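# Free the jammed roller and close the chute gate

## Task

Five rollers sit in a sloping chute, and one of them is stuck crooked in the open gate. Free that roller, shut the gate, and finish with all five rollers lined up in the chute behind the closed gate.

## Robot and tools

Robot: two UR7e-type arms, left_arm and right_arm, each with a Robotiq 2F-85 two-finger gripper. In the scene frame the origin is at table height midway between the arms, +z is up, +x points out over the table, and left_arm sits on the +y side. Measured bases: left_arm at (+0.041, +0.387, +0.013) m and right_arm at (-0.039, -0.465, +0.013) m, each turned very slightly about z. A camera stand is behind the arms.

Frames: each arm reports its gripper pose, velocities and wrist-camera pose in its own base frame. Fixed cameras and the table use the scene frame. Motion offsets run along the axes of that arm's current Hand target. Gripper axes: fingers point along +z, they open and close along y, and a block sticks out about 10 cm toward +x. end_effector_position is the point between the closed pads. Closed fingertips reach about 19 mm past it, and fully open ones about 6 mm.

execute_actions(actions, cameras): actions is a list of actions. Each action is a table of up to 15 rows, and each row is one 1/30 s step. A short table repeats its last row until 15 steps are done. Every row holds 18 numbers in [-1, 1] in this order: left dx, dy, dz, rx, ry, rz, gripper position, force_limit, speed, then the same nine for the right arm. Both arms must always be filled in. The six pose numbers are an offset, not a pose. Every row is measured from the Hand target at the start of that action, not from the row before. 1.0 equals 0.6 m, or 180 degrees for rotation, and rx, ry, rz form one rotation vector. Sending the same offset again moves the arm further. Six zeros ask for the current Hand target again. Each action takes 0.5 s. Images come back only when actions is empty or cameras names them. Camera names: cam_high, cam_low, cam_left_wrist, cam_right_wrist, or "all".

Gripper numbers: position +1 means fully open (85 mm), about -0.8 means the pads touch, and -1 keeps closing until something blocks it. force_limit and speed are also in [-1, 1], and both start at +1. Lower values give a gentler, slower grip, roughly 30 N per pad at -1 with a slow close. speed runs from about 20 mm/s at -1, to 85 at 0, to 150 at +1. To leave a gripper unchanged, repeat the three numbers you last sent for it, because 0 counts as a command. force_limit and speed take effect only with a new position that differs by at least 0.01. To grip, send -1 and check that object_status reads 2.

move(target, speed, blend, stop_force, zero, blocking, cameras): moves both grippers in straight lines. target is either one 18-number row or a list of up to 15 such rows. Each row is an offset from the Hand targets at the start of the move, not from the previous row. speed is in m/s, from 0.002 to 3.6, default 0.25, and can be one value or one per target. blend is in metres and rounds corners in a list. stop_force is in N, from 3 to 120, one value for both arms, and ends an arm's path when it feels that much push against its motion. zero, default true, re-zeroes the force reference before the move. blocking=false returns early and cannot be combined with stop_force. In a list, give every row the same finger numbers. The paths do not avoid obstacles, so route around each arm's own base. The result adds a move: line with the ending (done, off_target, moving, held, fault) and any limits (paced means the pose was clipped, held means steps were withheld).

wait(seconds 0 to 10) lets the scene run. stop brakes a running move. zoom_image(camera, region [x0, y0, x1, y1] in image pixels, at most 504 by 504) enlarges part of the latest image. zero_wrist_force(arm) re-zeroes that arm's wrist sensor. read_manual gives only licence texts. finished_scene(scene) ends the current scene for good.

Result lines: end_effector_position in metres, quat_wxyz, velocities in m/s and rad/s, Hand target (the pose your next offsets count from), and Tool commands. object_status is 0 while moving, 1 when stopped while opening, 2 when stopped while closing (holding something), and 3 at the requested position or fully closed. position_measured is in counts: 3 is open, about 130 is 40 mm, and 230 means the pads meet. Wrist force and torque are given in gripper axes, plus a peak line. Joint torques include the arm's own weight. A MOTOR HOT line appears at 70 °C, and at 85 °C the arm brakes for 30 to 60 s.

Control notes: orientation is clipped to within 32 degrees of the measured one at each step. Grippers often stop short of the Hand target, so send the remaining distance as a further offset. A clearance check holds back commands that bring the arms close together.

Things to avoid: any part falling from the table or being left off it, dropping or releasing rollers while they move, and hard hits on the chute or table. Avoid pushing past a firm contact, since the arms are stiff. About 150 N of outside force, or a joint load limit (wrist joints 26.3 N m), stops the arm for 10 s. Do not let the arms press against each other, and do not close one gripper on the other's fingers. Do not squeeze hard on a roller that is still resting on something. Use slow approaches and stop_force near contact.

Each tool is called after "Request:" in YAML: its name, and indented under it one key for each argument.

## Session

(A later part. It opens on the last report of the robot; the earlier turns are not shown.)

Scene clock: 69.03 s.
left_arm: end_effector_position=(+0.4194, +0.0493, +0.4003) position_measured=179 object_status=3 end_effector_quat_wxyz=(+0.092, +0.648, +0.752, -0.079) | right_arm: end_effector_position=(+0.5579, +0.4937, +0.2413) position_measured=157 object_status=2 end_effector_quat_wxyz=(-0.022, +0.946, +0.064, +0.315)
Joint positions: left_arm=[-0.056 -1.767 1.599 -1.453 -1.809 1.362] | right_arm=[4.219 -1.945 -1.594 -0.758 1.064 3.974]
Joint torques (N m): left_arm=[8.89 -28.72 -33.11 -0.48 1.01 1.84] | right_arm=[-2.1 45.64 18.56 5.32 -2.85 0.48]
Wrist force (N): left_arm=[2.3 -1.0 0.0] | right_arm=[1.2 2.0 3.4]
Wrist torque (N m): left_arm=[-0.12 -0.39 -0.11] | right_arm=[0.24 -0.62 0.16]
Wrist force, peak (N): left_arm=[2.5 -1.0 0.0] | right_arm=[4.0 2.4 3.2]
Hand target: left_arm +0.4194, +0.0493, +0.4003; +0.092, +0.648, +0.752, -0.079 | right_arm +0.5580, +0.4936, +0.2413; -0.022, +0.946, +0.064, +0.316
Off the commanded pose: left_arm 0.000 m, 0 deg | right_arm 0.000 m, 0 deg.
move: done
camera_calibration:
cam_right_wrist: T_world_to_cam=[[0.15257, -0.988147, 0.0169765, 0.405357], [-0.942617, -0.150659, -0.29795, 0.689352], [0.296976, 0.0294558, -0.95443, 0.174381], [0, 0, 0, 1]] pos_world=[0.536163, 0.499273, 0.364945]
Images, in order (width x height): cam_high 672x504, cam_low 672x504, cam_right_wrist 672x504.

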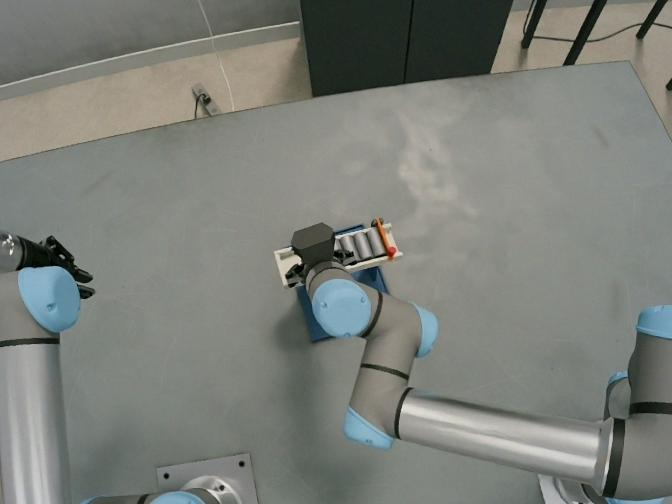

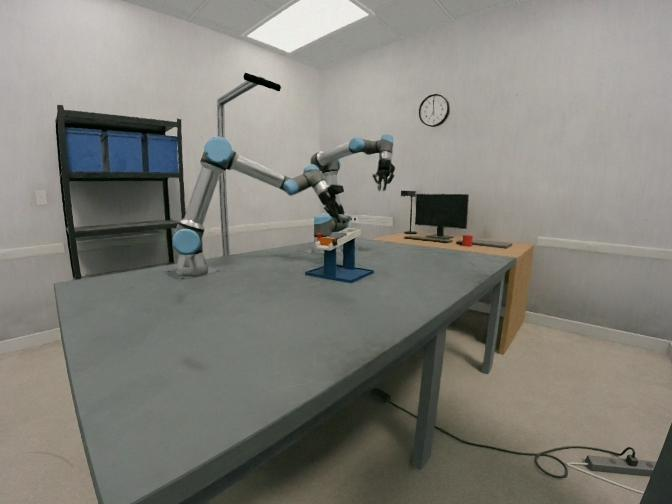

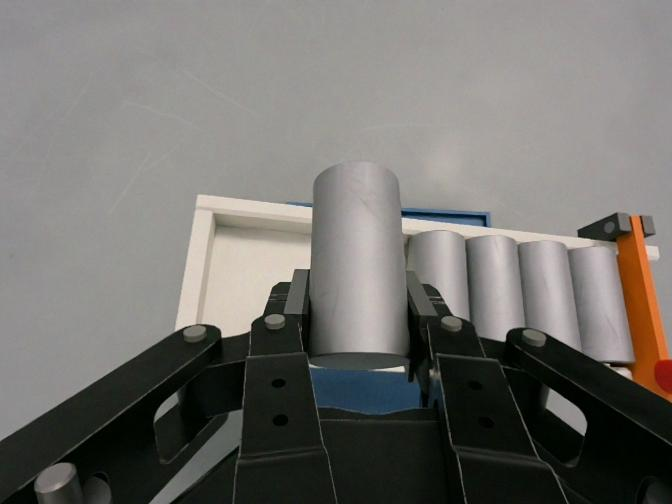

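Request:
move:
  target: [0,0,0,0,0,0,-0.4,1,0,-0.0632,0,0.088,0,0,0,-1,-0.3,-1]
  speed: 0.04
  stop_force: 7
  cameras: ["cam_high","cam_low","cam_right_wrist"]

Request:
zoom_image:
  camera: "cam_low"
  region: [290, 190, 390, 270]

Scene clock: 74.70 s.
left_arm: end_effector_position=(+0.4194, +0.0493, +0.4003) position_measured=179 object_status=3 end_effector_quat_wxyz=(+0.092, +0.648, +0.752, -0.079) | right_arm: end_effector_position=(+0.5590, +0.4938, +0.1910) position_measured=157 object_status=2 end_effector_quat_wxyz=(-0.022, +0.946, +0.064, +0.316)
Joint positions: left_arm=[-0.056 -1.767 1.599 -1.453 -1.809 1.362] | right_arm=[4.218 -1.999 -1.657 -0.64 1.065 3.973]
Joint torques (N m): left_arm=[8.38 -26.06 -33.37 -0.59 0.34 1.87] | right_arm=[10.19 31.32 34.03 4.67 -2.17 -0.11]
Wrist force (N): left_arm=[2.2 -0.8 -0.1] | right_arm=[4.3 3.6 3.0]
Wrist torque (N m): left_arm=[-0.08 -0.37 -0.11] | right_arm=[0.25 -0.57 0.20]
Wrist force, peak (N): left_arm=[2.6 -0.8 0.2] | right_arm=[26.9 4.1 2.6]
Hand target: left_arm +0.4194, +0.0493, +0.4003; +0.092, +0.648, +0.752, -0.079 | right_arm +0.5590, +0.4938, +0.1910; -0.022, +0.946, +0.064, +0.316 (not the last commanded pose)
Off the commanded pose: left_arm 0.000 m, 0 deg | right_arm 0.015 m, 0 deg.
move: contact (right_arm)
camera_calibration:
cam_right_wrist: T_world_to_cam=[[0.15244, -0.988166, 0.0170566, 0.406211], [-0.9426, -0.150556, -0.298057, 0.675296], [0.297098, 0.0293582, -0.954396, 0.126045], [0, 0, 0, 1]] pos_world=[0.537164, 0.499373, 0.314645]
Images, in order (width x height): cam_high 672x504, cam_low 672x504, cam_right_wrist 672x504.

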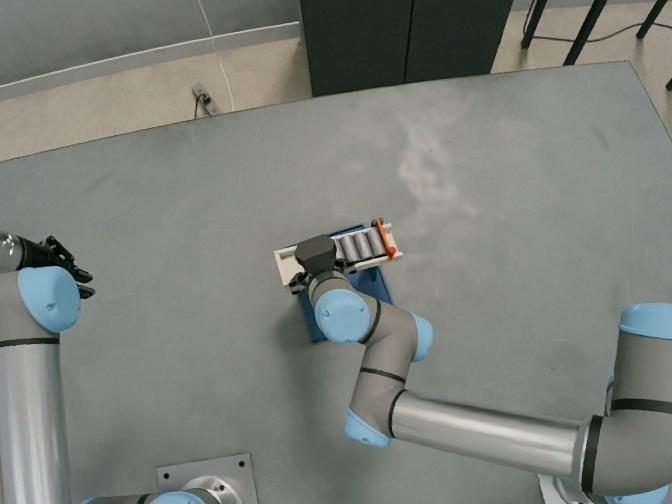

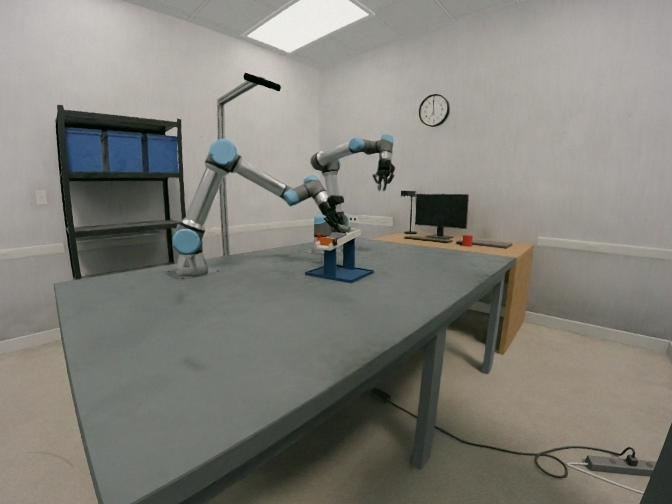

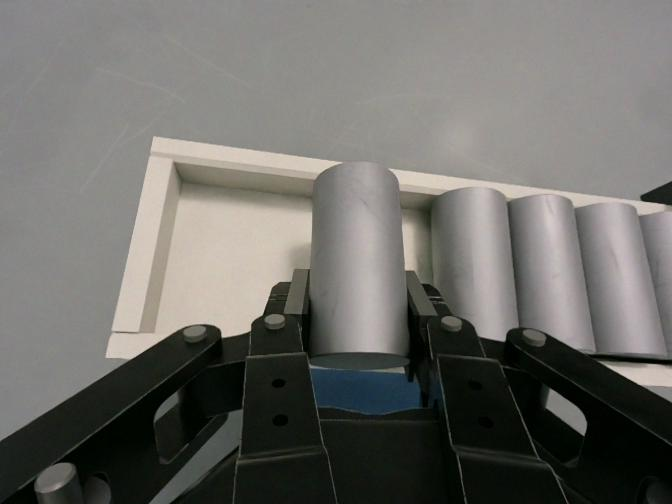

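Scaled by 5.040 from the camera's 672x504 image, which has a finer 960x720 frame.

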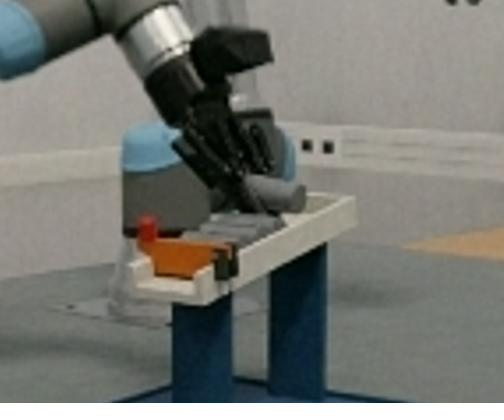

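Request:
move:
  target:
    - [0,0,0,0,0,0,-0.4,1,0,0.005,0,-0.0066,0,0,0,-1,-0.3,-1]
    - [0,0,0,0,0,0,-0.4,1,0,-0.0068,-0.002,-0.0156,0,0,0,-1,-0.3,-1]
  speed: 0.1

Request:
move:
  target: [0,0,0,0,0,0,-0.4,1,0,-0.0301,0,0.04,0,0,0,-1,-0.3,-1]
  speed: 0.03
  stop_force: 7
  cameras: ["cam_low","cam_right_wrist"]

Request:
zoom_image:
  camera: "cam_low"
  region: [290, 190, 390, 270]

Scene clock: 77.93 s.
left_arm: end_effector_position=(+0.4194, +0.0493, +0.4003) position_measured=179 object_status=3 end_effector_quat_wxyz=(+0.092, +0.648, +0.752, -0.079) | right_arm: end_effector_position=(+0.5516, +0.4926, +0.1974) position_measured=157 object_status=2 end_effector_quat_wxyz=(-0.019, +0.945, +0.063, +0.319)
Joint positions: left_arm=[-0.056 -1.767 1.599 -1.453 -1.809 1.362] | right_arm=[4.231 -1.979 -1.67 -0.653 1.051 3.987]
Joint torques (N m): left_arm=[7.77 -24.42 -33.8 -0.63 -0.09 1.99] | right_arm=[15.71 5.79 5 -8.12 12.61 -2.58]
Wrist force (N): left_arm=[2.4 -0.6 -0.1] | right_arm=[63.5 9.1 -5.1]
Wrist torque (N m): left_arm=[-0.06 -0.41 -0.11] | right_arm=[0.40 -1.07 1.21]
Wrist force, peak (N): left_arm=[2.5 -0.9 0.1] | right_arm=[76.1 7.5 11.3]
Hand target: left_arm +0.4194, +0.0493, +0.4003; +0.092, +0.648, +0.752, -0.079 | right_arm +0.5500, +0.4938, +0.1961; -0.022, +0.946, +0.064, +0.316
Off the commanded pose: left_arm 0.000 m, 0 deg | right_arm 0.002 m, 0 deg.
move: done

Scene clock: 79.07 s.
left_arm: end_effector_position=(+0.4194, +0.0493, +0.4003) position_measured=179 object_status=3 end_effector_quat_wxyz=(+0.092, +0.648, +0.752, -0.079) | right_arm: end_effector_position=(+0.5518, +0.4925, +0.1972) position_measured=157 object_status=2 end_effector_quat_wxyz=(-0.019, +0.945, +0.063, +0.319)
Joint positions: left_arm=[-0.056 -1.767 1.599 -1.453 -1.809 1.362] | right_arm=[4.231 -1.979 -1.67 -0.652 1.05 3.987]
Joint torques (N m): left_arm=[7.6 -24.76 -33.19 -0.62 -0.11 1.94] | right_arm=[23.82 29.15 8.38 -6.93 12.55 -2.24]
Wrist force (N): left_arm=[2.0 -0.7 -0.1] | right_arm=[67.1 9.9 12.3]
Wrist torque (N m): left_arm=[-0.07 -0.34 -0.11] | right_arm=[0.02 -0.92 1.26]
Wrist force, peak (N): left_arm=[2.5 -0.9 0.3] | right_arm=[79.3 10.3 -5.9]
Hand target: left_arm +0.4194, +0.0493, +0.4003; +0.092, +0.648, +0.752, -0.079 | right_arm +0.5516, +0.4926, +0.1970; -0.019, +0.945, +0.063, +0.319 (not the last commanded pose)
Off the commanded pose: left_arm 0.000 m, 0 deg | right_arm 0.031 m, 1 deg.
move: contact (right_arm)
camera_calibration:
cam_right_wrist: T_world_to_cam=[[0.148549, -0.988674, 0.0213599, 0.407486], [-0.940662, -0.147933, -0.305402, 0.669289], [0.305103, 0.0252747, -0.951984, 0.131233], [0, 0, 0, 1]] pos_world=[0.529004, 0.498565, 0.320631]
Images, in order (width x height): cam_low 672x504, cam_right_wrist 672x504.

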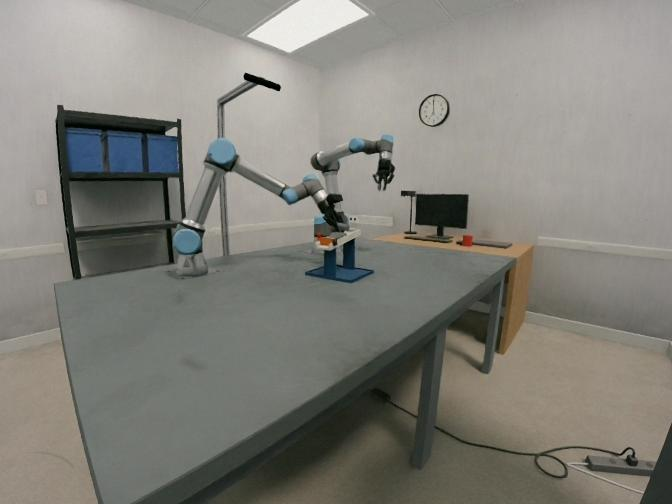

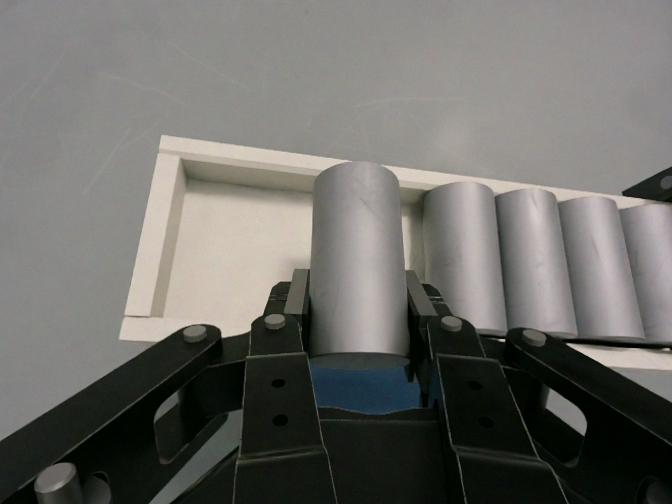

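Scaled by 5.040 from the camera's 672x504 image, which has a finer 960x720 frame.

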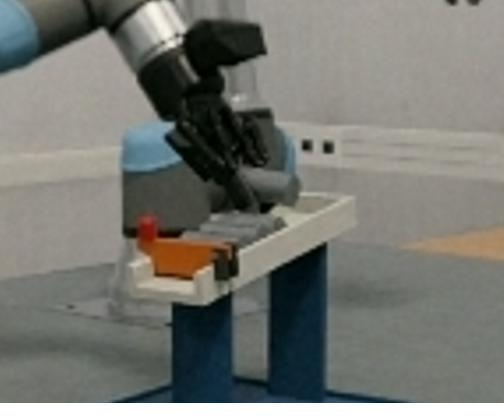

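Request:
move:
  target:
    - [0,0,0,0,0,0,-0.4,1,0,0.022,0,-0.016,0,0,0,-1,-0.3,-1]
    - [0,0,0,0,0,0,-0.4,1,0,0.0507,0,-0.041,0,-0.096,0,-1,-0.3,-1]
  speed: [0.08,0.2]
  cameras: ["cam_right_wrist"]

Scene clock: 82.43 s.
left_arm: end_effector_position=(+0.4194, +0.0493, +0.4003) position_measured=179 object_status=3 end_effector_quat_wxyz=(+0.092, +0.648, +0.752, -0.079) | right_arm: end_effector_position=(+0.5609, +0.4939, +0.2349) position_measured=157 object_status=2 end_effector_quat_wxyz=(-0.010, +0.983, +0.066, +0.173)
Joint positions: left_arm=[-0.056 -1.767 1.599 -1.453 -1.809 1.362] | right_arm=[4.135 -2.021 -1.356 -1.105 1.306 3.971]
Joint torques (N m): left_arm=[8.67 -23.72 -32.67 -0.53 -0.66 1.83] | right_arm=[6.43 48.9 35.1 2.29 0.37 1.11]
Wrist force (N): left_arm=[2.1 -0.7 0.1] | right_arm=[2.6 -1.9 4.2]
Wrist torque (N m): left_arm=[-0.07 -0.35 -0.11] | right_arm=[-0.39 -0.66 0.15]
Wrist force, peak (N): left_arm=[2.6 -0.8 0.0] | right_arm=[67.4 9.3 12.5]
Hand target: left_arm +0.4194, +0.0493, +0.4003; +0.092, +0.648, +0.752, -0.079 | right_arm +0.5608, +0.4940, +0.2350; -0.010, +0.983, +0.066, +0.173
Off the commanded pose: left_arm 0.000 m, 0 deg | right_arm 0.000 m, 0 deg.
move: done
camera_calibration:
cam_right_wrist: T_world_to_cam=[[0.153253, -0.988067, 0.01539, 0.405229], [-0.988132, -0.153389, -0.00812471, 0.649042], [0.0103884, -0.0139623, -0.999849, 0.360259], [0, 0, 0, 1]] pos_world=[0.575495, 0.50498, 0.359241]
Images, in order (width x height): cam_right_wrist 672x504.

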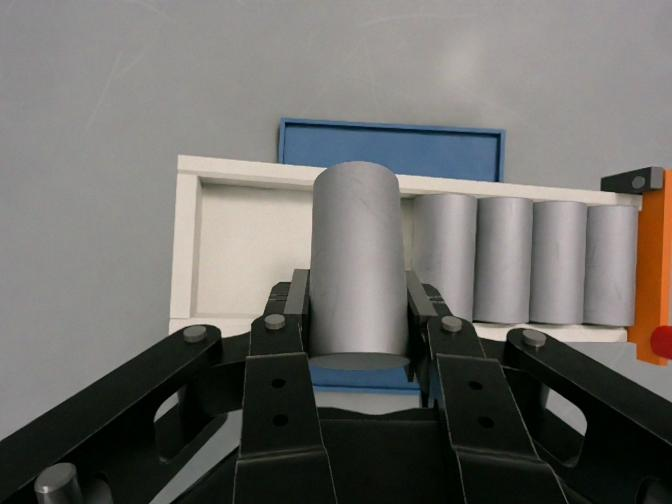

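Request:
move:
  target: [0,0,0,0,0,0,-0.4,1,0,-0.0343,-0.0102,0.094,0,0,0,-1,-0.3,-1]
  speed: 0.04
  stop_force: 7
  cameras: ["cam_right_wrist","cam_low"]

Request:
zoom_image:
  camera: "cam_low"
  region: [290, 190, 390, 270]

Scene clock: 86.00 s.
left_arm: end_effector_position=(+0.4194, +0.0493, +0.4003) position_measured=179 object_status=3 end_effector_quat_wxyz=(+0.092, +0.648, +0.752, -0.079) | right_arm: end_effector_position=(+0.5603, +0.4986, +0.1882) position_measured=157 object_status=2 end_effector_quat_wxyz=(-0.010, +0.983, +0.065, +0.173)
Joint positions: left_arm=[-0.056 -1.767 1.599 -1.453 -1.809 1.362] | right_arm=[4.14 -2.059 -1.422 -1.002 1.305 3.976]
Joint torques (N m): left_arm=[8.54 -22.12 -33.23 -0.75 -1.12 1.83] | right_arm=[3.58 37.69 15.29 2.94 4.46 -1.69]
Wrist force (N): left_arm=[2.2 -1.0 0.3] | right_arm=[20.3 1.8 6.3]
Wrist torque (N m): left_arm=[-0.11 -0.36 -0.11] | right_arm=[-0.32 -0.99 0.29]
Wrist force, peak (N): left_arm=[2.5 -1.0 0.1] | right_arm=[33.3 0.0 0.9]
Hand target: left_arm +0.4194, +0.0493, +0.4003; +0.092, +0.648, +0.752, -0.079 | right_arm +0.5603, +0.4985, +0.1882; -0.010, +0.983, +0.065, +0.173 (not the last commanded pose)
Off the commanded pose: left_arm 0.000 m, 0 deg | right_arm 0.013 m, 0 deg.
move: contact (right_arm)
camera_calibration:
cam_right_wrist: T_world_to_cam=[[0.153256, -0.988071, 0.015109, 0.410674], [-0.988131, -0.153392, -0.00826953, 0.648822], [0.0104885, -0.0136623, -0.999852, 0.313427], [0, 0, 0, 1]] pos_world=[0.574895, 0.509581, 0.312541]
Images, in order (width x height): cam_low 672x504, cam_right_wrist 672x504.

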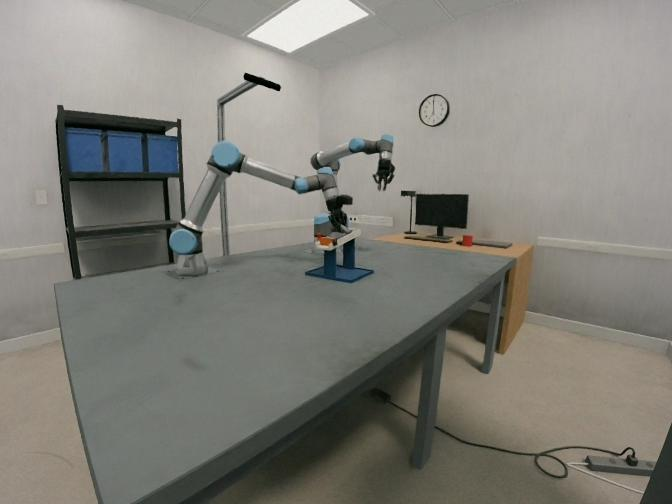

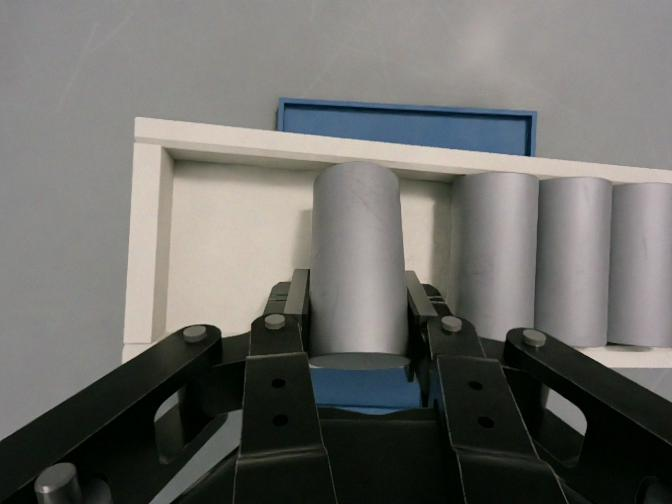

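Scaled by 5.040 from the camera's 672x504 image, which has a finer 960x720 frame.

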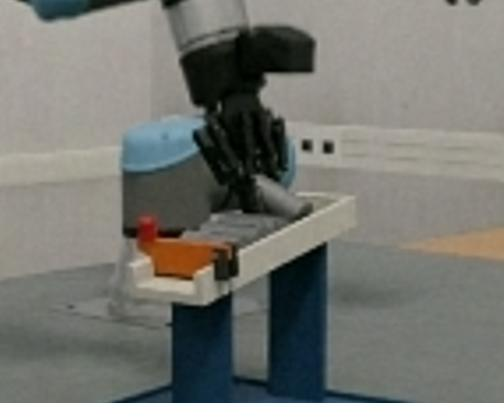

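Request:
move:
  target: [0,0,0,0,0,0,-0.4,1,0,0.0079,-0.0009,-0.0024,0,0,0,-1,-0.3,-1]
  speed: 0.1

Request:
move:
  target: [0,0,0,0,0,0,-0.4,1,0,-0.0143,0,0.0392,0,0,0,-1,-0.3,-1]
  speed: 0.03
  stop_force: 8
  cameras: ["cam_right_wrist","cam_low"]

Request:
zoom_image:
  camera: "cam_low"
  region: [290, 190, 390, 270]

Scene clock: 88.00 s.
left_arm: end_effector_position=(+0.4194, +0.0493, +0.4003) position_measured=179 object_status=3 end_effector_quat_wxyz=(+0.092, +0.648, +0.752, -0.079) | right_arm: end_effector_position=(+0.5642, +0.4996, +0.1912) position_measured=157 object_status=2 end_effector_quat_wxyz=(-0.010, +0.983, +0.065, +0.173)
Joint positions: left_arm=[-0.056 -1.767 1.599 -1.453 -1.809 1.362] | right_arm=[4.136 -2.065 -1.406 -1.012 1.306 3.972]
Joint torques (N m): left_arm=[8.17 -21.51 -33.18 -0.83 -1.22 1.8] | right_arm=[-4.03 45.32 17.86 4.16 0.8 -0.61]
Wrist force (N): left_arm=[2.4 -0.8 0.1] | right_arm=[1.7 -1.1 5.0]
Wrist torque (N m): left_arm=[-0.09 -0.38 -0.11] | right_arm=[-0.20 -0.52 0.18]
Wrist force, peak (N): left_arm=[2.4 -1.0 0.1] | right_arm=[20.8 2.0 5.6]
Hand target: left_arm +0.4194, +0.0493, +0.4003; +0.092, +0.648, +0.752, -0.079 | right_arm +0.5641, +0.4996, +0.1912; -0.010, +0.983, +0.065, +0.173
Off the commanded pose: left_arm 0.000 m, 0 deg | right_arm 0.000 m, 0 deg.
move: done

Scene clock: 89.40 s.
left_arm: end_effector_position=(+0.4194, +0.0493, +0.4003) position_measured=179 object_status=3 end_effector_quat_wxyz=(+0.092, +0.648, +0.752, -0.079) | right_arm: end_effector_position=(+0.5641, +0.4996, +0.1873) position_measured=157 object_status=2 end_effector_quat_wxyz=(-0.010, +0.983, +0.065, +0.173)
Joint positions: left_arm=[-0.056 -1.767 1.599 -1.453 -1.809 1.362] | right_arm=[4.136 -2.068 -1.412 -1.003 1.306 3.972]
Joint torques (N m): left_arm=[8.17 -21.54 -33.9 -0.77 -1.59 1.61] | right_arm=[-3.51 48.82 33.08 4.27 0.7 -1.05]
Wrist force (N): left_arm=[2.4 -0.9 0.1] | right_arm=[3.8 0.6 -0.5]
Wrist torque (N m): left_arm=[-0.10 -0.39 -0.11] | right_arm=[-0.11 -0.53 0.20]
Wrist force, peak (N): left_arm=[2.5 -0.8 0.2] | right_arm=[9.6 6.1 -29.8]
Hand target: left_arm +0.4194, +0.0493, +0.4003; +0.092, +0.648, +0.752, -0.079 | right_arm +0.5641, +0.4996, +0.1873; -0.010, +0.983, +0.065, +0.173 (not the last commanded pose)
Off the commanded pose: left_arm 0.000 m, 0 deg | right_arm 0.021 m, 0 deg.
move: contact (right_arm)
camera_calibration:
cam_right_wrist: T_world_to_cam=[[0.153254, -0.98807, 0.0151925, 0.411068], [-0.988132, -0.153389, -0.00815542, 0.652686], [0.0103885, -0.0137623, -0.999851, 0.31261], [0, 0, 0, 1]] pos_world=[0.578695, 0.510581, 0.311641]
Images, in order (width x height): cam_low 672x504, cam_right_wrist 672x504.

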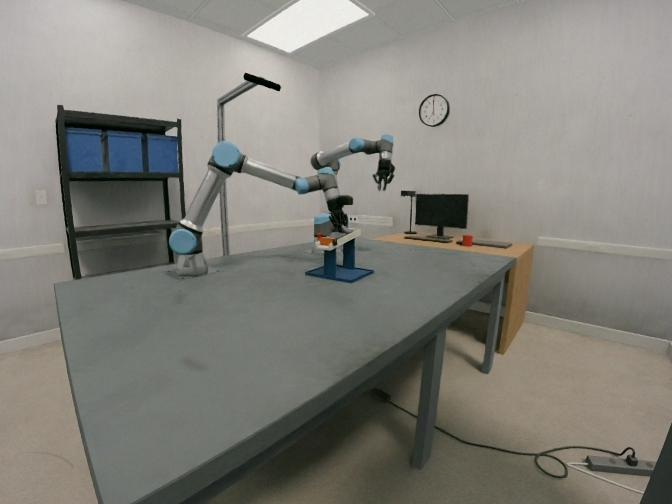

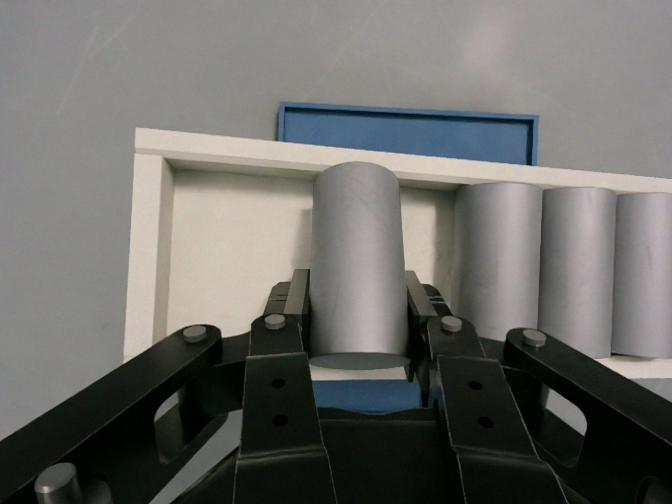

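Scaled by 5.040 from the camera's 672x504 image, which has a finer 960x720 frame.

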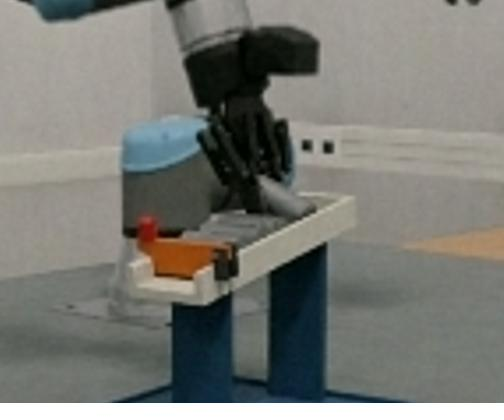

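Request:
move:
  target: [0,0,0,0,0,0,-0.4,1,0,-0.0006,0.0004,-0.0066,0,0,0,-1,-0.3,-1]
  speed: 0.1

Request:
move:
  target: [0,0,0,0,0,0,-0.4,1,0,-0.0143,0,0.0392,0,0,0,-1,-0.3,-1]
  speed: 0.03
  stop_force: 12
  cameras: ["cam_right_wrist","cam_low"]

Request:
zoom_image:
  camera: "cam_right_wrist"
  region: [280, 110, 520, 400]

Scene clock: 91.43 s.
left_arm: end_effector_position=(+0.4194, +0.0493, +0.4003) position_measured=179 object_status=3 end_effector_quat_wxyz=(+0.092, +0.648, +0.752, -0.079) | right_arm: end_effector_position=(+0.5625, +0.4991, +0.1909) position_measured=157 object_status=2 end_effector_quat_wxyz=(-0.010, +0.983, +0.065, +0.173)
Joint positions: left_arm=[-0.056 -1.767 1.599 -1.453 -1.809 1.362] | right_arm=[4.137 -2.062 -1.411 -1.01 1.306 3.974]
Joint torques (N m): left_arm=[7.4 -20.24 -33.72 -0.89 -2.02 1.72] | right_arm=[6.74 43.39 36.88 3.83 -2.9 1.01]
Wrist force (N): left_arm=[2.3 -0.9 0.2] | right_arm=[1.6 -1.0 4.7]
Wrist torque (N m): left_arm=[-0.11 -0.38 -0.11] | right_arm=[-0.21 -0.50 0.01]
Wrist force, peak (N): left_arm=[2.5 -1.0 0.2] | right_arm=[1.9 -1.0 4.9]
Hand target: left_arm +0.4194, +0.0493, +0.4003; +0.092, +0.648, +0.752, -0.079 | right_arm +0.5625, +0.4991, +0.1909; -0.010, +0.983, +0.065, +0.173
Off the commanded pose: left_arm 0.000 m, 0 deg | right_arm 0.000 m, 0 deg.
move: done

Scene clock: 92.57 s.
left_arm: end_effector_position=(+0.4194, +0.0493, +0.4003) position_measured=179 object_status=3 end_effector_quat_wxyz=(+0.092, +0.648, +0.752, -0.079) | right_arm: end_effector_position=(+0.5625, +0.4992, +0.1871) position_measured=157 object_status=2 end_effector_quat_wxyz=(-0.010, +0.983, +0.065, +0.173)
Joint positions: left_arm=[-0.056 -1.767 1.599 -1.453 -1.809 1.362] | right_arm=[4.137 -2.065 -1.417 -1.001 1.306 3.974]
Joint torques (N m): left_arm=[7.97 -20.31 -33.28 -0.76 -2.06 1.61] | right_arm=[5.6 46.03 29.95 4.09 1.98 0.38]
Wrist force (N): left_arm=[2.2 -0.9 -0.2] | right_arm=[5.4 2.1 -3.1]
Wrist torque (N m): left_arm=[-0.10 -0.37 -0.12] | right_arm=[-0.07 -0.57 0.05]
Wrist force, peak (N): left_arm=[2.3 -1.2 -0.1] | right_arm=[10.5 7.4 -32.9]
Hand target: left_arm +0.4194, +0.0493, +0.4003; +0.092, +0.648, +0.752, -0.079 | right_arm +0.5625, +0.4992, +0.1871; -0.010, +0.983, +0.065, +0.173 (not the last commanded pose)
Off the commanded pose: left_arm 0.000 m, 0 deg | right_arm 0.021 m, 0 deg.
move: contact (right_arm)
camera_calibration:
cam_right_wrist: T_world_to_cam=[[0.153256, -0.988073, 0.0150102, 0.410978], [-0.988131, -0.153391, -0.00828491, 0.651083], [0.0104885, -0.0135623, -0.999853, 0.312261], [0, 0, 0, 1]] pos_world=[0.577095, 0.510182, 0.311441]
Images, in order (width x height): cam_low 672x504, cam_right_wrist 672x504.

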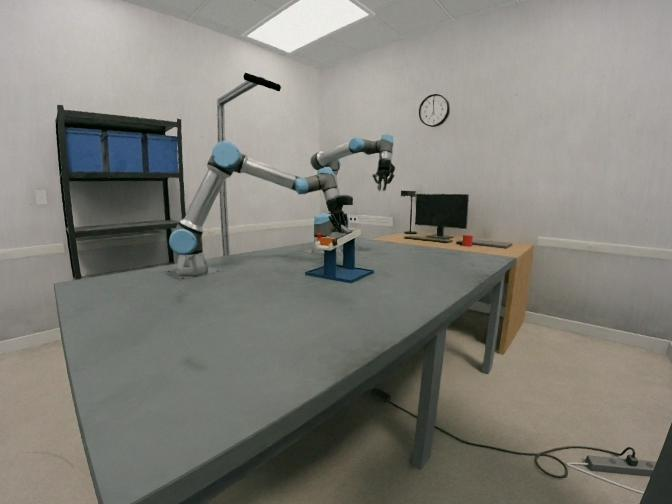

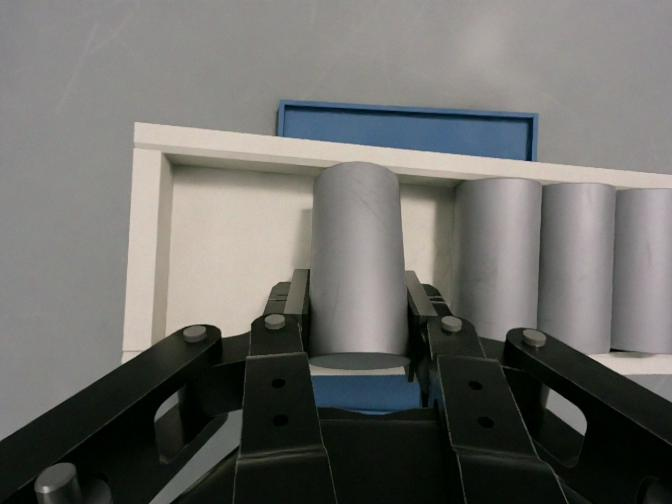

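Scaled by 1.738 from the camera's 672x504 image, which has a finer 960x720 frame.

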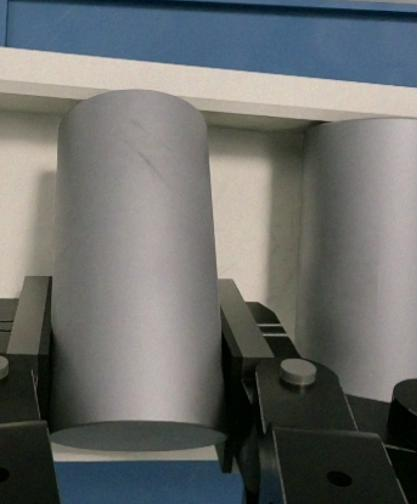

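Request:
move:
  target: [0,0,0,0,0,0,-0.4,1,0,0.0056,-0.0007,-0.0019,0,0,0,-1,-0.3,-1]
  speed: 0.1

Request:
move:
  target: [0,0,0,0,0,0,-0.4,1,0,-0.0074,0,0.0204,0,0,0,-1,-0.3,-1]
  speed: 0.02
  stop_force: 45
  cameras: ["cam_right_wrist","cam_low"]

Request:
zoom_image:
  camera: "cam_low"
  region: [290, 190, 390, 270]

Scene clock: 97.40 s.
left_arm: end_effector_position=(+0.4194, +0.0493, +0.4003) position_measured=179 object_status=3 end_effector_quat_wxyz=(+0.092, +0.648, +0.752, -0.079) | right_arm: end_effector_position=(+0.5652, +0.5000, +0.1894) position_measured=157 object_status=2 end_effector_quat_wxyz=(-0.010, +0.983, +0.065, +0.173)
Joint positions: left_arm=[-0.056 -1.767 1.599 -1.453 -1.809 1.362] | right_arm=[4.135 -2.069 -1.405 -1.008 1.306 3.971]
Joint torques (N m): left_arm=[7.63 -18.09 -33.09 -0.91 -2.49 1.69] | right_arm=[-5.1 42.91 23.06 4.01 0.95 -0.77]
Wrist force (N): left_arm=[2.3 -1.0 0.1] | right_arm=[1.5 -0.9 4.7]
Wrist torque (N m): left_arm=[-0.12 -0.37 -0.12] | right_arm=[-0.17 -0.49 0.18]
Wrist force, peak (N): left_arm=[2.4 -1.1 -0.1] | right_arm=[5.5 1.9 -2.7]
Hand target: left_arm +0.4194, +0.0493, +0.4003; +0.092, +0.648, +0.752, -0.079 | right_arm +0.5652, +0.5000, +0.1893; -0.010, +0.983, +0.065, +0.173
Off the commanded pose: left_arm 0.000 m, 0 deg | right_arm 0.000 m, 0 deg.
move: done

Scene clock: 98.37 s.
left_arm: end_effector_position=(+0.4194, +0.0493, +0.4003) position_measured=179 object_status=3 end_effector_quat_wxyz=(+0.092, +0.648, +0.752, -0.079) | right_arm: end_effector_position=(+0.5653, +0.5001, +0.1861) position_measured=157 object_status=2 end_effector_quat_wxyz=(-0.010, +0.983, +0.065, +0.174)
Joint positions: left_arm=[-0.056 -1.767 1.599 -1.453 -1.809 1.362] | right_arm=[4.135 -2.071 -1.411 -0.999 1.306 3.971]
Joint torques (N m): left_arm=[7.71 -17.41 -33.37 -0.88 -2.55 1.6] | right_arm=[-2.48 9.28 13.5 -2.55 1.33 0.12]
Wrist force (N): left_arm=[2.2 -0.8 0.1] | right_arm=[20.3 1.6 -30.1]
Wrist torque (N m): left_arm=[-0.09 -0.36 -0.12] | right_arm=[0.52 -0.80 0.48]
Wrist force, peak (N): left_arm=[2.4 -1.1 0.1] | right_arm=[14.0 10.5 -53.5]
Hand target: left_arm +0.4194, +0.0493, +0.4003; +0.092, +0.648, +0.752, -0.079 | right_arm +0.5653, +0.5001, +0.1860; -0.010, +0.983, +0.065, +0.174 (not the last commanded pose)
Off the commanded pose: left_arm 0.000 m, 0 deg | right_arm 0.010 m, 0 deg.
move: contact (right_arm)
camera_calibration:
cam_right_wrist: T_world_to_cam=[[0.15326, -0.988085, 0.0141294, 0.411651], [-0.988123, -0.153396, -0.00913004, 0.654129], [0.0111887, -0.0125623, -0.999858, 0.310326], [0, 0, 0, 1]] pos_world=[0.579798, 0.510986, 0.310438]
Images, in order (width x height): cam_low 672x504, cam_right_wrist 672x504.

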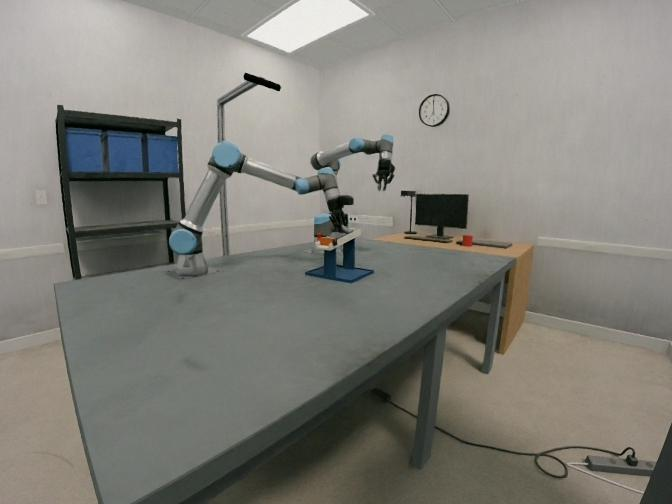

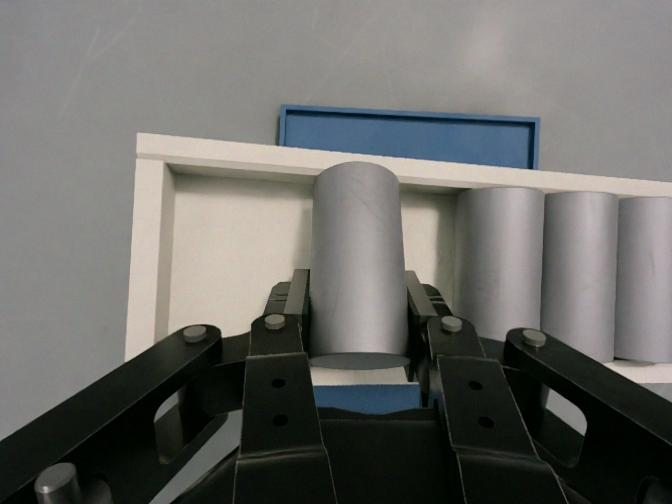

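Scaled by 5.040 from the camera's 672x504 image, which has a finer 960x720 frame.

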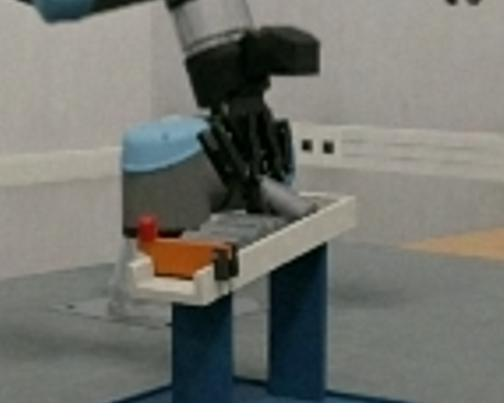

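Request:
move:
  target:
    - [0,0,0,0,0,0,-0.4,1,0,0.011,0,-0.0173,0,0.093,0,-1,-0.3,-1]
    - [0,0,0,0,0,0,-0.4,1,0,-0.0033,0.0015,0.0218,0,0.093,0,-1,-0.3,-1]
  speed: [0.1,0.03]
  stop_force: 15
  cameras: ["cam_right_wrist","cam_low"]

Request:
zoom_image:
  camera: "cam_low"
  region: [290, 190, 390, 270]

Scene clock: 102.63 s.
left_arm: end_effector_position=(+0.4194, +0.0493, +0.4003) position_measured=179 object_status=3 end_effector_quat_wxyz=(+0.092, +0.648, +0.752, -0.079) | right_arm: end_effector_position=(+0.5654, +0.5001, +0.1866) position_measured=157 object_status=2 end_effector_quat_wxyz=(-0.011, +0.981, +0.065, +0.181)
Joint positions: left_arm=[-0.056 -1.767 1.599 -1.453 -1.809 1.362] | right_arm=[4.139 -2.067 -1.422 -0.982 1.294 3.972]
Joint torques (N m): left_arm=[6.9 -16.83 -33.77 -0.87 -2.4 1.58] | right_arm=[9.65 35.19 3.7 -0.5 -0.69 -0.46]
Wrist force (N): left_arm=[2.2 -0.9 -0.1] | right_arm=[12.9 0.9 -17.1]
Wrist torque (N m): left_arm=[-0.09 -0.37 -0.11] | right_arm=[0.24 -0.70 0.30]
Wrist force, peak (N): left_arm=[2.5 -1.0 -0.1] | right_arm=[20.3 2.4 -31.7]
Hand target: left_arm +0.4194, +0.0493, +0.4003; +0.092, +0.648, +0.752, -0.079 | right_arm +0.5654, +0.5001, +0.1866; -0.011, +0.981, +0.065, +0.181 (not the last commanded pose)
Off the commanded pose: left_arm 0.000 m, 0 deg | right_arm 0.014 m, 16 deg.
move: contact (right_arm); path passed 0 of 2 targets
camera_calibration:
cam_right_wrist: T_world_to_cam=[[0.153088, -0.988105, 0.0145977, 0.411681], [-0.987857, -0.153412, -0.0245454, 0.657045], [0.0264929, -0.0106628, -0.999592, 0.301191], [0, 0, 0, 1]] pos_world=[0.578064, 0.510794, 0.311186]
Images, in order (width x height): cam_low 672x504, cam_right_wrist 672x504.

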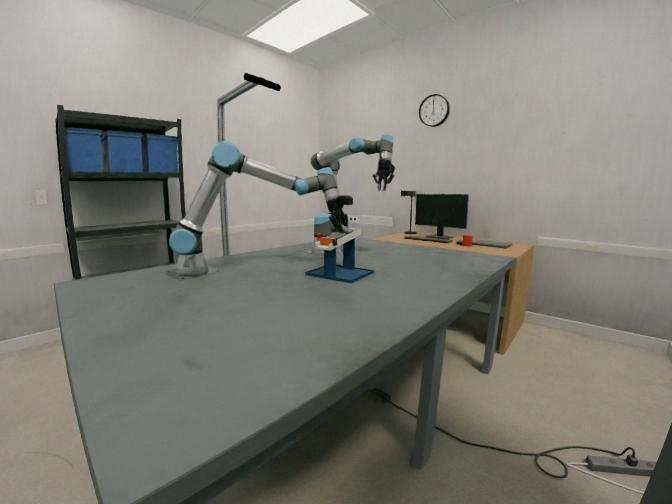

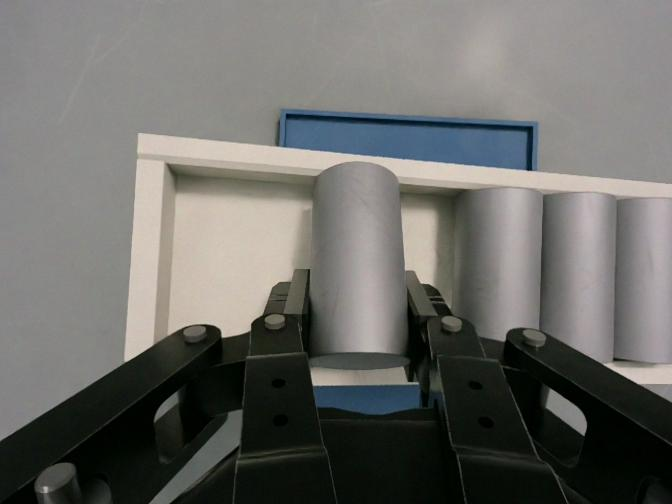

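Scaled by 5.040 from the camera's 672x504 image, which has a finer 960x720 frame.

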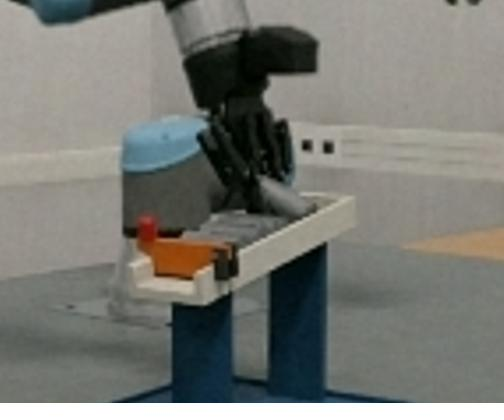

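Request:
move:
  target: [0,0,0,0,0,0,-0.4,1,0,0.011,0,-0.0173,0,0.088,0,-1,-0.3,-1]
  speed: 0.15

Request:
move:
  target: [0,0,0,0,0,0,-0.4,1,0,-0.03,0.0,0.04,0,0,0,-1,-0.3,-1]
  speed: 0.03
  stop_force: 7
  cameras: ["cam_right_wrist","cam_low"]

Request:
zoom_image:
  camera: "cam_low"
  region: [290, 190, 390, 270]

Scene clock: 104.97 s.
left_arm: end_effector_position=(+0.4194, +0.0493, +0.4003) position_measured=179 object_status=3 end_effector_quat_wxyz=(+0.092, +0.648, +0.752, -0.079) | right_arm: end_effector_position=(+0.5678, +0.5005, +0.1987) position_measured=157 object_status=2 end_effector_quat_wxyz=(-0.020, +0.947, +0.063, +0.315)
Joint positions: left_arm=[-0.056 -1.767 1.599 -1.453 -1.809 1.362] | right_arm=[4.211 -2.014 -1.61 -0.673 1.066 3.969]
Joint torques (N m): left_arm=[7.27 -15.21 -33.2 -0.97 -2.43 1.52] | right_arm=[-7.73 34.95 29.69 5.14 -2.29 0.68]
Wrist force (N): left_arm=[2.2 -0.9 -0.2] | right_arm=[0.1 0.1 3.7]
Wrist torque (N m): left_arm=[-0.10 -0.35 -0.11] | right_arm=[-0.09 -0.44 0.15]
Wrist force, peak (N): left_arm=[2.6 -0.8 0.0] | right_arm=[13.1 1.0 -17.1]
Hand target: left_arm +0.4194, +0.0493, +0.4003; +0.092, +0.648, +0.752, -0.079 | right_arm +0.5678, +0.5005, +0.1987; -0.020, +0.947, +0.063, +0.315
Off the commanded pose: left_arm 0.000 m, 0 deg | right_arm 0.000 m, 0 deg.
move: done

Scene clock: 106.47 s.
left_arm: end_effector_position=(+0.4194, +0.0493, +0.4003) position_measured=179 object_status=3 end_effector_quat_wxyz=(+0.092, +0.648, +0.752, -0.079) | right_arm: end_effector_position=(+0.5678, +0.5004, +0.1870) position_measured=157 object_status=2 end_effector_quat_wxyz=(-0.020, +0.947, +0.063, +0.315)
Joint positions: left_arm=[-0.056 -1.767 1.599 -1.453 -1.809 1.362] | right_arm=[4.211 -2.027 -1.624 -0.646 1.066 3.969]
Joint torques (N m): left_arm=[6.91 -15.66 -33.59 -1.02 -2.52 1.58] | right_arm=[1.04 46.57 33.34 5 0.3 0.68]
Wrist force (N): left_arm=[2.2 -0.9 -0.2] | right_arm=[2.3 0.1 1.1]
Wrist torque (N m): left_arm=[-0.10 -0.37 -0.11] | right_arm=[-0.23 -0.50 0.16]
Wrist force, peak (N): left_arm=[2.6 -0.9 0.0] | right_arm=[13.7 4.3 -17.9]
Hand target: left_arm +0.4194, +0.0493, +0.4003; +0.092, +0.648, +0.752, -0.079 | right_arm +0.5678, +0.5004, +0.1870; -0.020, +0.947, +0.063, +0.315 (not the last commanded pose)
Off the commanded pose: left_arm 0.000 m, 0 deg | right_arm 0.018 m, 0 deg.
move: contact (right_arm)
camera_calibration:
cam_right_wrist: T_world_to_cam=[[0.148951, -0.988642, 0.0200047, 0.413246], [-0.943505, -0.148147, -0.296397, 0.682422], [0.295994, 0.025274, -0.954855, 0.122163], [0, 0, 0, 1]] pos_world=[0.546155, 0.506564, 0.310649]
Images, in order (width x height): cam_low 672x504, cam_right_wrist 672x504.

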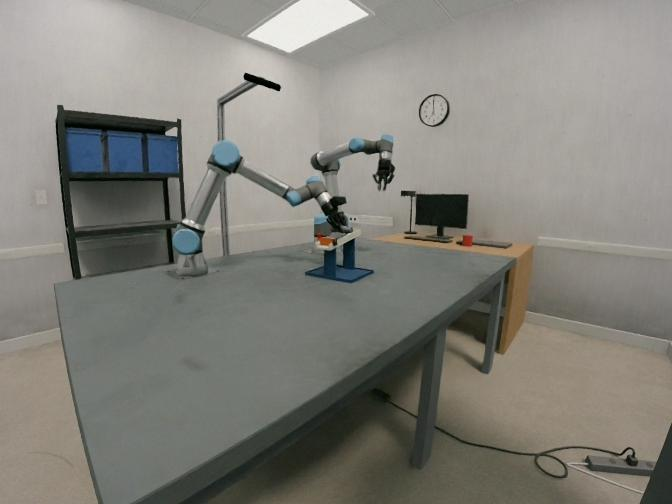

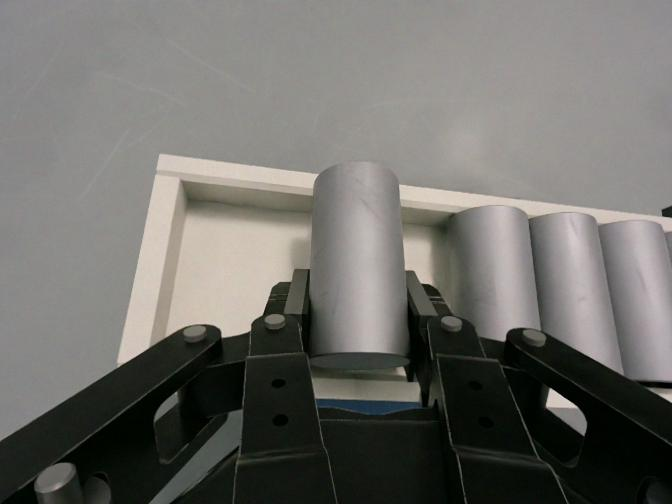

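Scaled by 5.040 from the camera's 672x504 image, which has a finer 960x720 frame.

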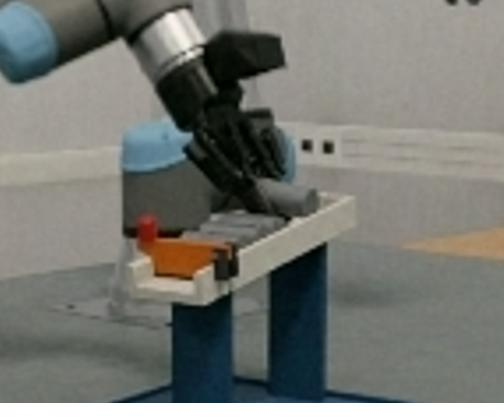

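Request:
move:
  target: [0,0,0,0,0,0,-0.4,1,0,0,0,0,0,0,0,-0.1,-0.3,-1]
  cameras: ["cam_right_wrist","cam_low"]

Request:
zoom_image:
  camera: "cam_low"
  region: [290, 190, 390, 270]

Scene clock: 107.87 s.
left_arm: end_effector_position=(+0.4194, +0.0493, +0.4003) position_measured=179 object_status=3 end_effector_quat_wxyz=(+0.092, +0.648, +0.752, -0.079) | right_arm: end_effector_position=(+0.5678, +0.5005, +0.1871) position_measured=141 object_status=0 end_effector_quat_wxyz=(-0.020, +0.947, +0.063, +0.315)
Joint positions: left_arm=[-0.056 -1.767 1.599 -1.453 -1.809 1.362] | right_arm=[4.211 -2.027 -1.624 -0.646 1.066 3.969]
Joint torques (N m): left_arm=[7.74 -14.21 -33.1 -1.06 -2.44 1.62] | right_arm=[4.11 43.68 27.59 2.48 -1.72 0.16]
Wrist force (N): left_arm=[2.1 -0.9 0.1] | right_arm=[3.1 0.1 0.3]
Wrist torque (N m): left_arm=[-0.11 -0.36 -0.11] | right_arm=[-0.21 -0.46 0.15]
Wrist force, peak (N): left_arm=[2.5 -0.9 0.0] | right_arm=[3.6 1.1 0.5]
Hand target: left_arm +0.4194, +0.0493, +0.4003; +0.092, +0.648, +0.752, -0.079 | right_arm +0.5678, +0.5004, +0.1870; -0.020, +0.947, +0.063, +0.315
Off the commanded pose: left_arm 0.000 m, 0 deg | right_arm 0.000 m, 0 deg.
move: done
camera_calibration:
cam_right_wrist: T_world_to_cam=[[0.148974, -0.98864, 0.019924, 0.413255], [-0.943473, -0.148144, -0.296501, 0.682465], [0.296085, 0.0253733, -0.954825, 0.122149], [0, 0, 0, 1]] pos_world=[0.546156, 0.506564, 0.310749]
Images, in order (width x height): cam_low 672x504, cam_right_wrist 672x504.

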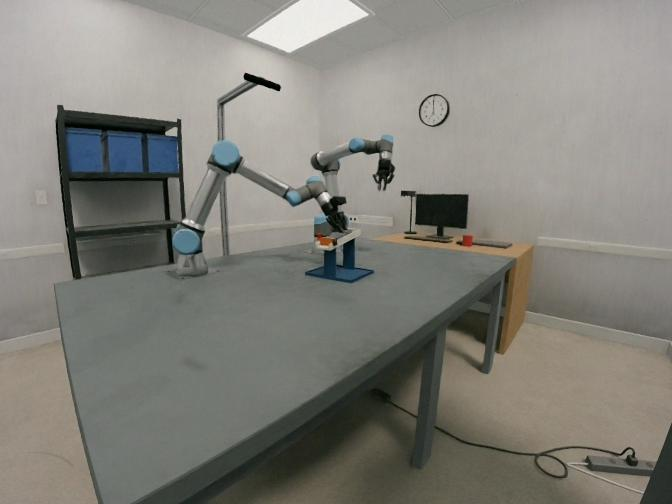

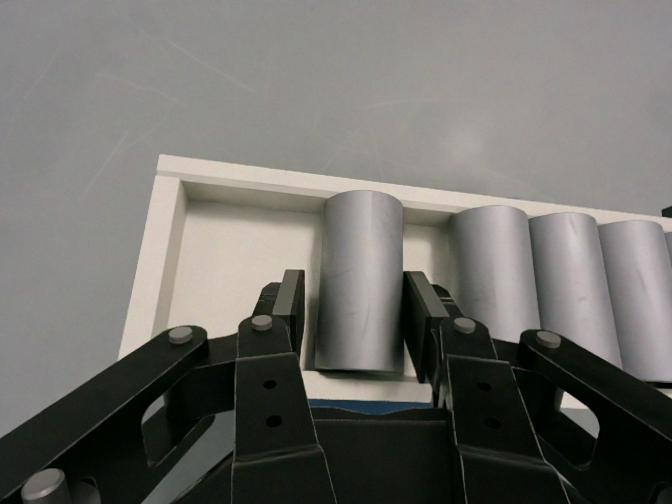

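Scaled by 5.040 from the camera's 672x504 image, which has a finer 960x720 frame.

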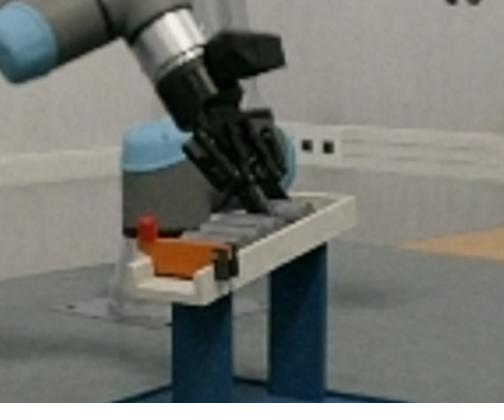

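Request:
move:
  target: [0,0,0,0,0,0,-0.4,1,0,0,0,-0.17,0,0,0,-0.1,-0.3,-1]
  speed: 0.12
  cameras: ["cam_right_wrist"]

Scene clock: 110.60 s.
left_arm: end_effector_position=(+0.4194, +0.0493, +0.4003) position_measured=179 object_status=3 end_effector_quat_wxyz=(+0.092, +0.648, +0.752, -0.079) | right_arm: end_effector_position=(+0.5073, +0.4926, +0.2687) position_measured=141 object_status=3 end_effector_quat_wxyz=(-0.020, +0.947, +0.063, +0.315)
Joint positions: left_arm=[-0.056 -1.767 1.599 -1.453 -1.809 1.362] | right_arm=[4.296 -1.843 -1.646 -0.854 1.033 4.06]
Joint torques (N m): left_arm=[7.89 -12.64 -32.84 -1.09 -2.4 1.63] | right_arm=[-5.57 40.07 34.54 2.53 0.84 -0.86]
Wrist force (N): left_arm=[2.2 -0.6 0.1] | right_arm=[2.2 -0.7 1.2]
Wrist torque (N m): left_arm=[-0.06 -0.36 -0.11] | right_arm=[-0.17 -0.42 0.18]
Wrist force, peak (N): left_arm=[2.5 -1.2 -0.2] | right_arm=[2.1 -0.3 3.2]
Hand target: left_arm +0.4194, +0.0493, +0.4003; +0.092, +0.648, +0.752, -0.079 | right_arm +0.5073, +0.4926, +0.2687; -0.020, +0.947, +0.063, +0.315
Off the commanded pose: left_arm 0.000 m, 0 deg | right_arm 0.000 m, 0 deg.
move: done
camera_calibration:
cam_right_wrist: T_world_to_cam=[[0.149038, -0.988628, 0.0200481, 0.412845], [-0.943462, -0.148241, -0.296485, 0.648461], [0.296085, 0.0252727, -0.954827, 0.218225], [0, 0, 0, 1]] pos_world=[0.485656, 0.498764, 0.392349]
Images, in order (width x height): cam_right_wrist 672x504.

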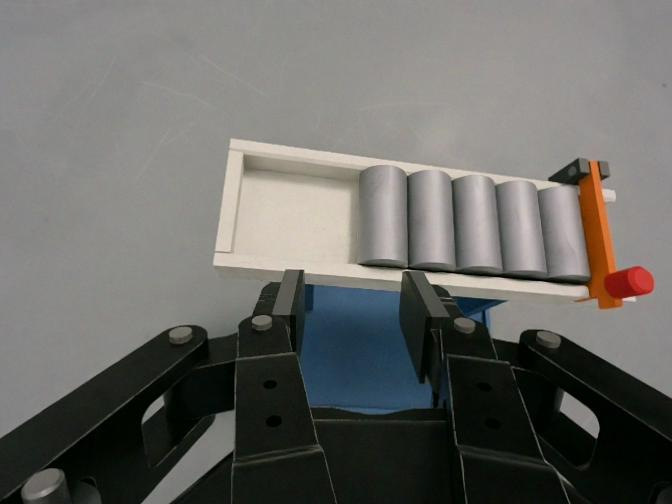

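Request:
finished_scene:
  scene: 2

The scene is finished: the task was done.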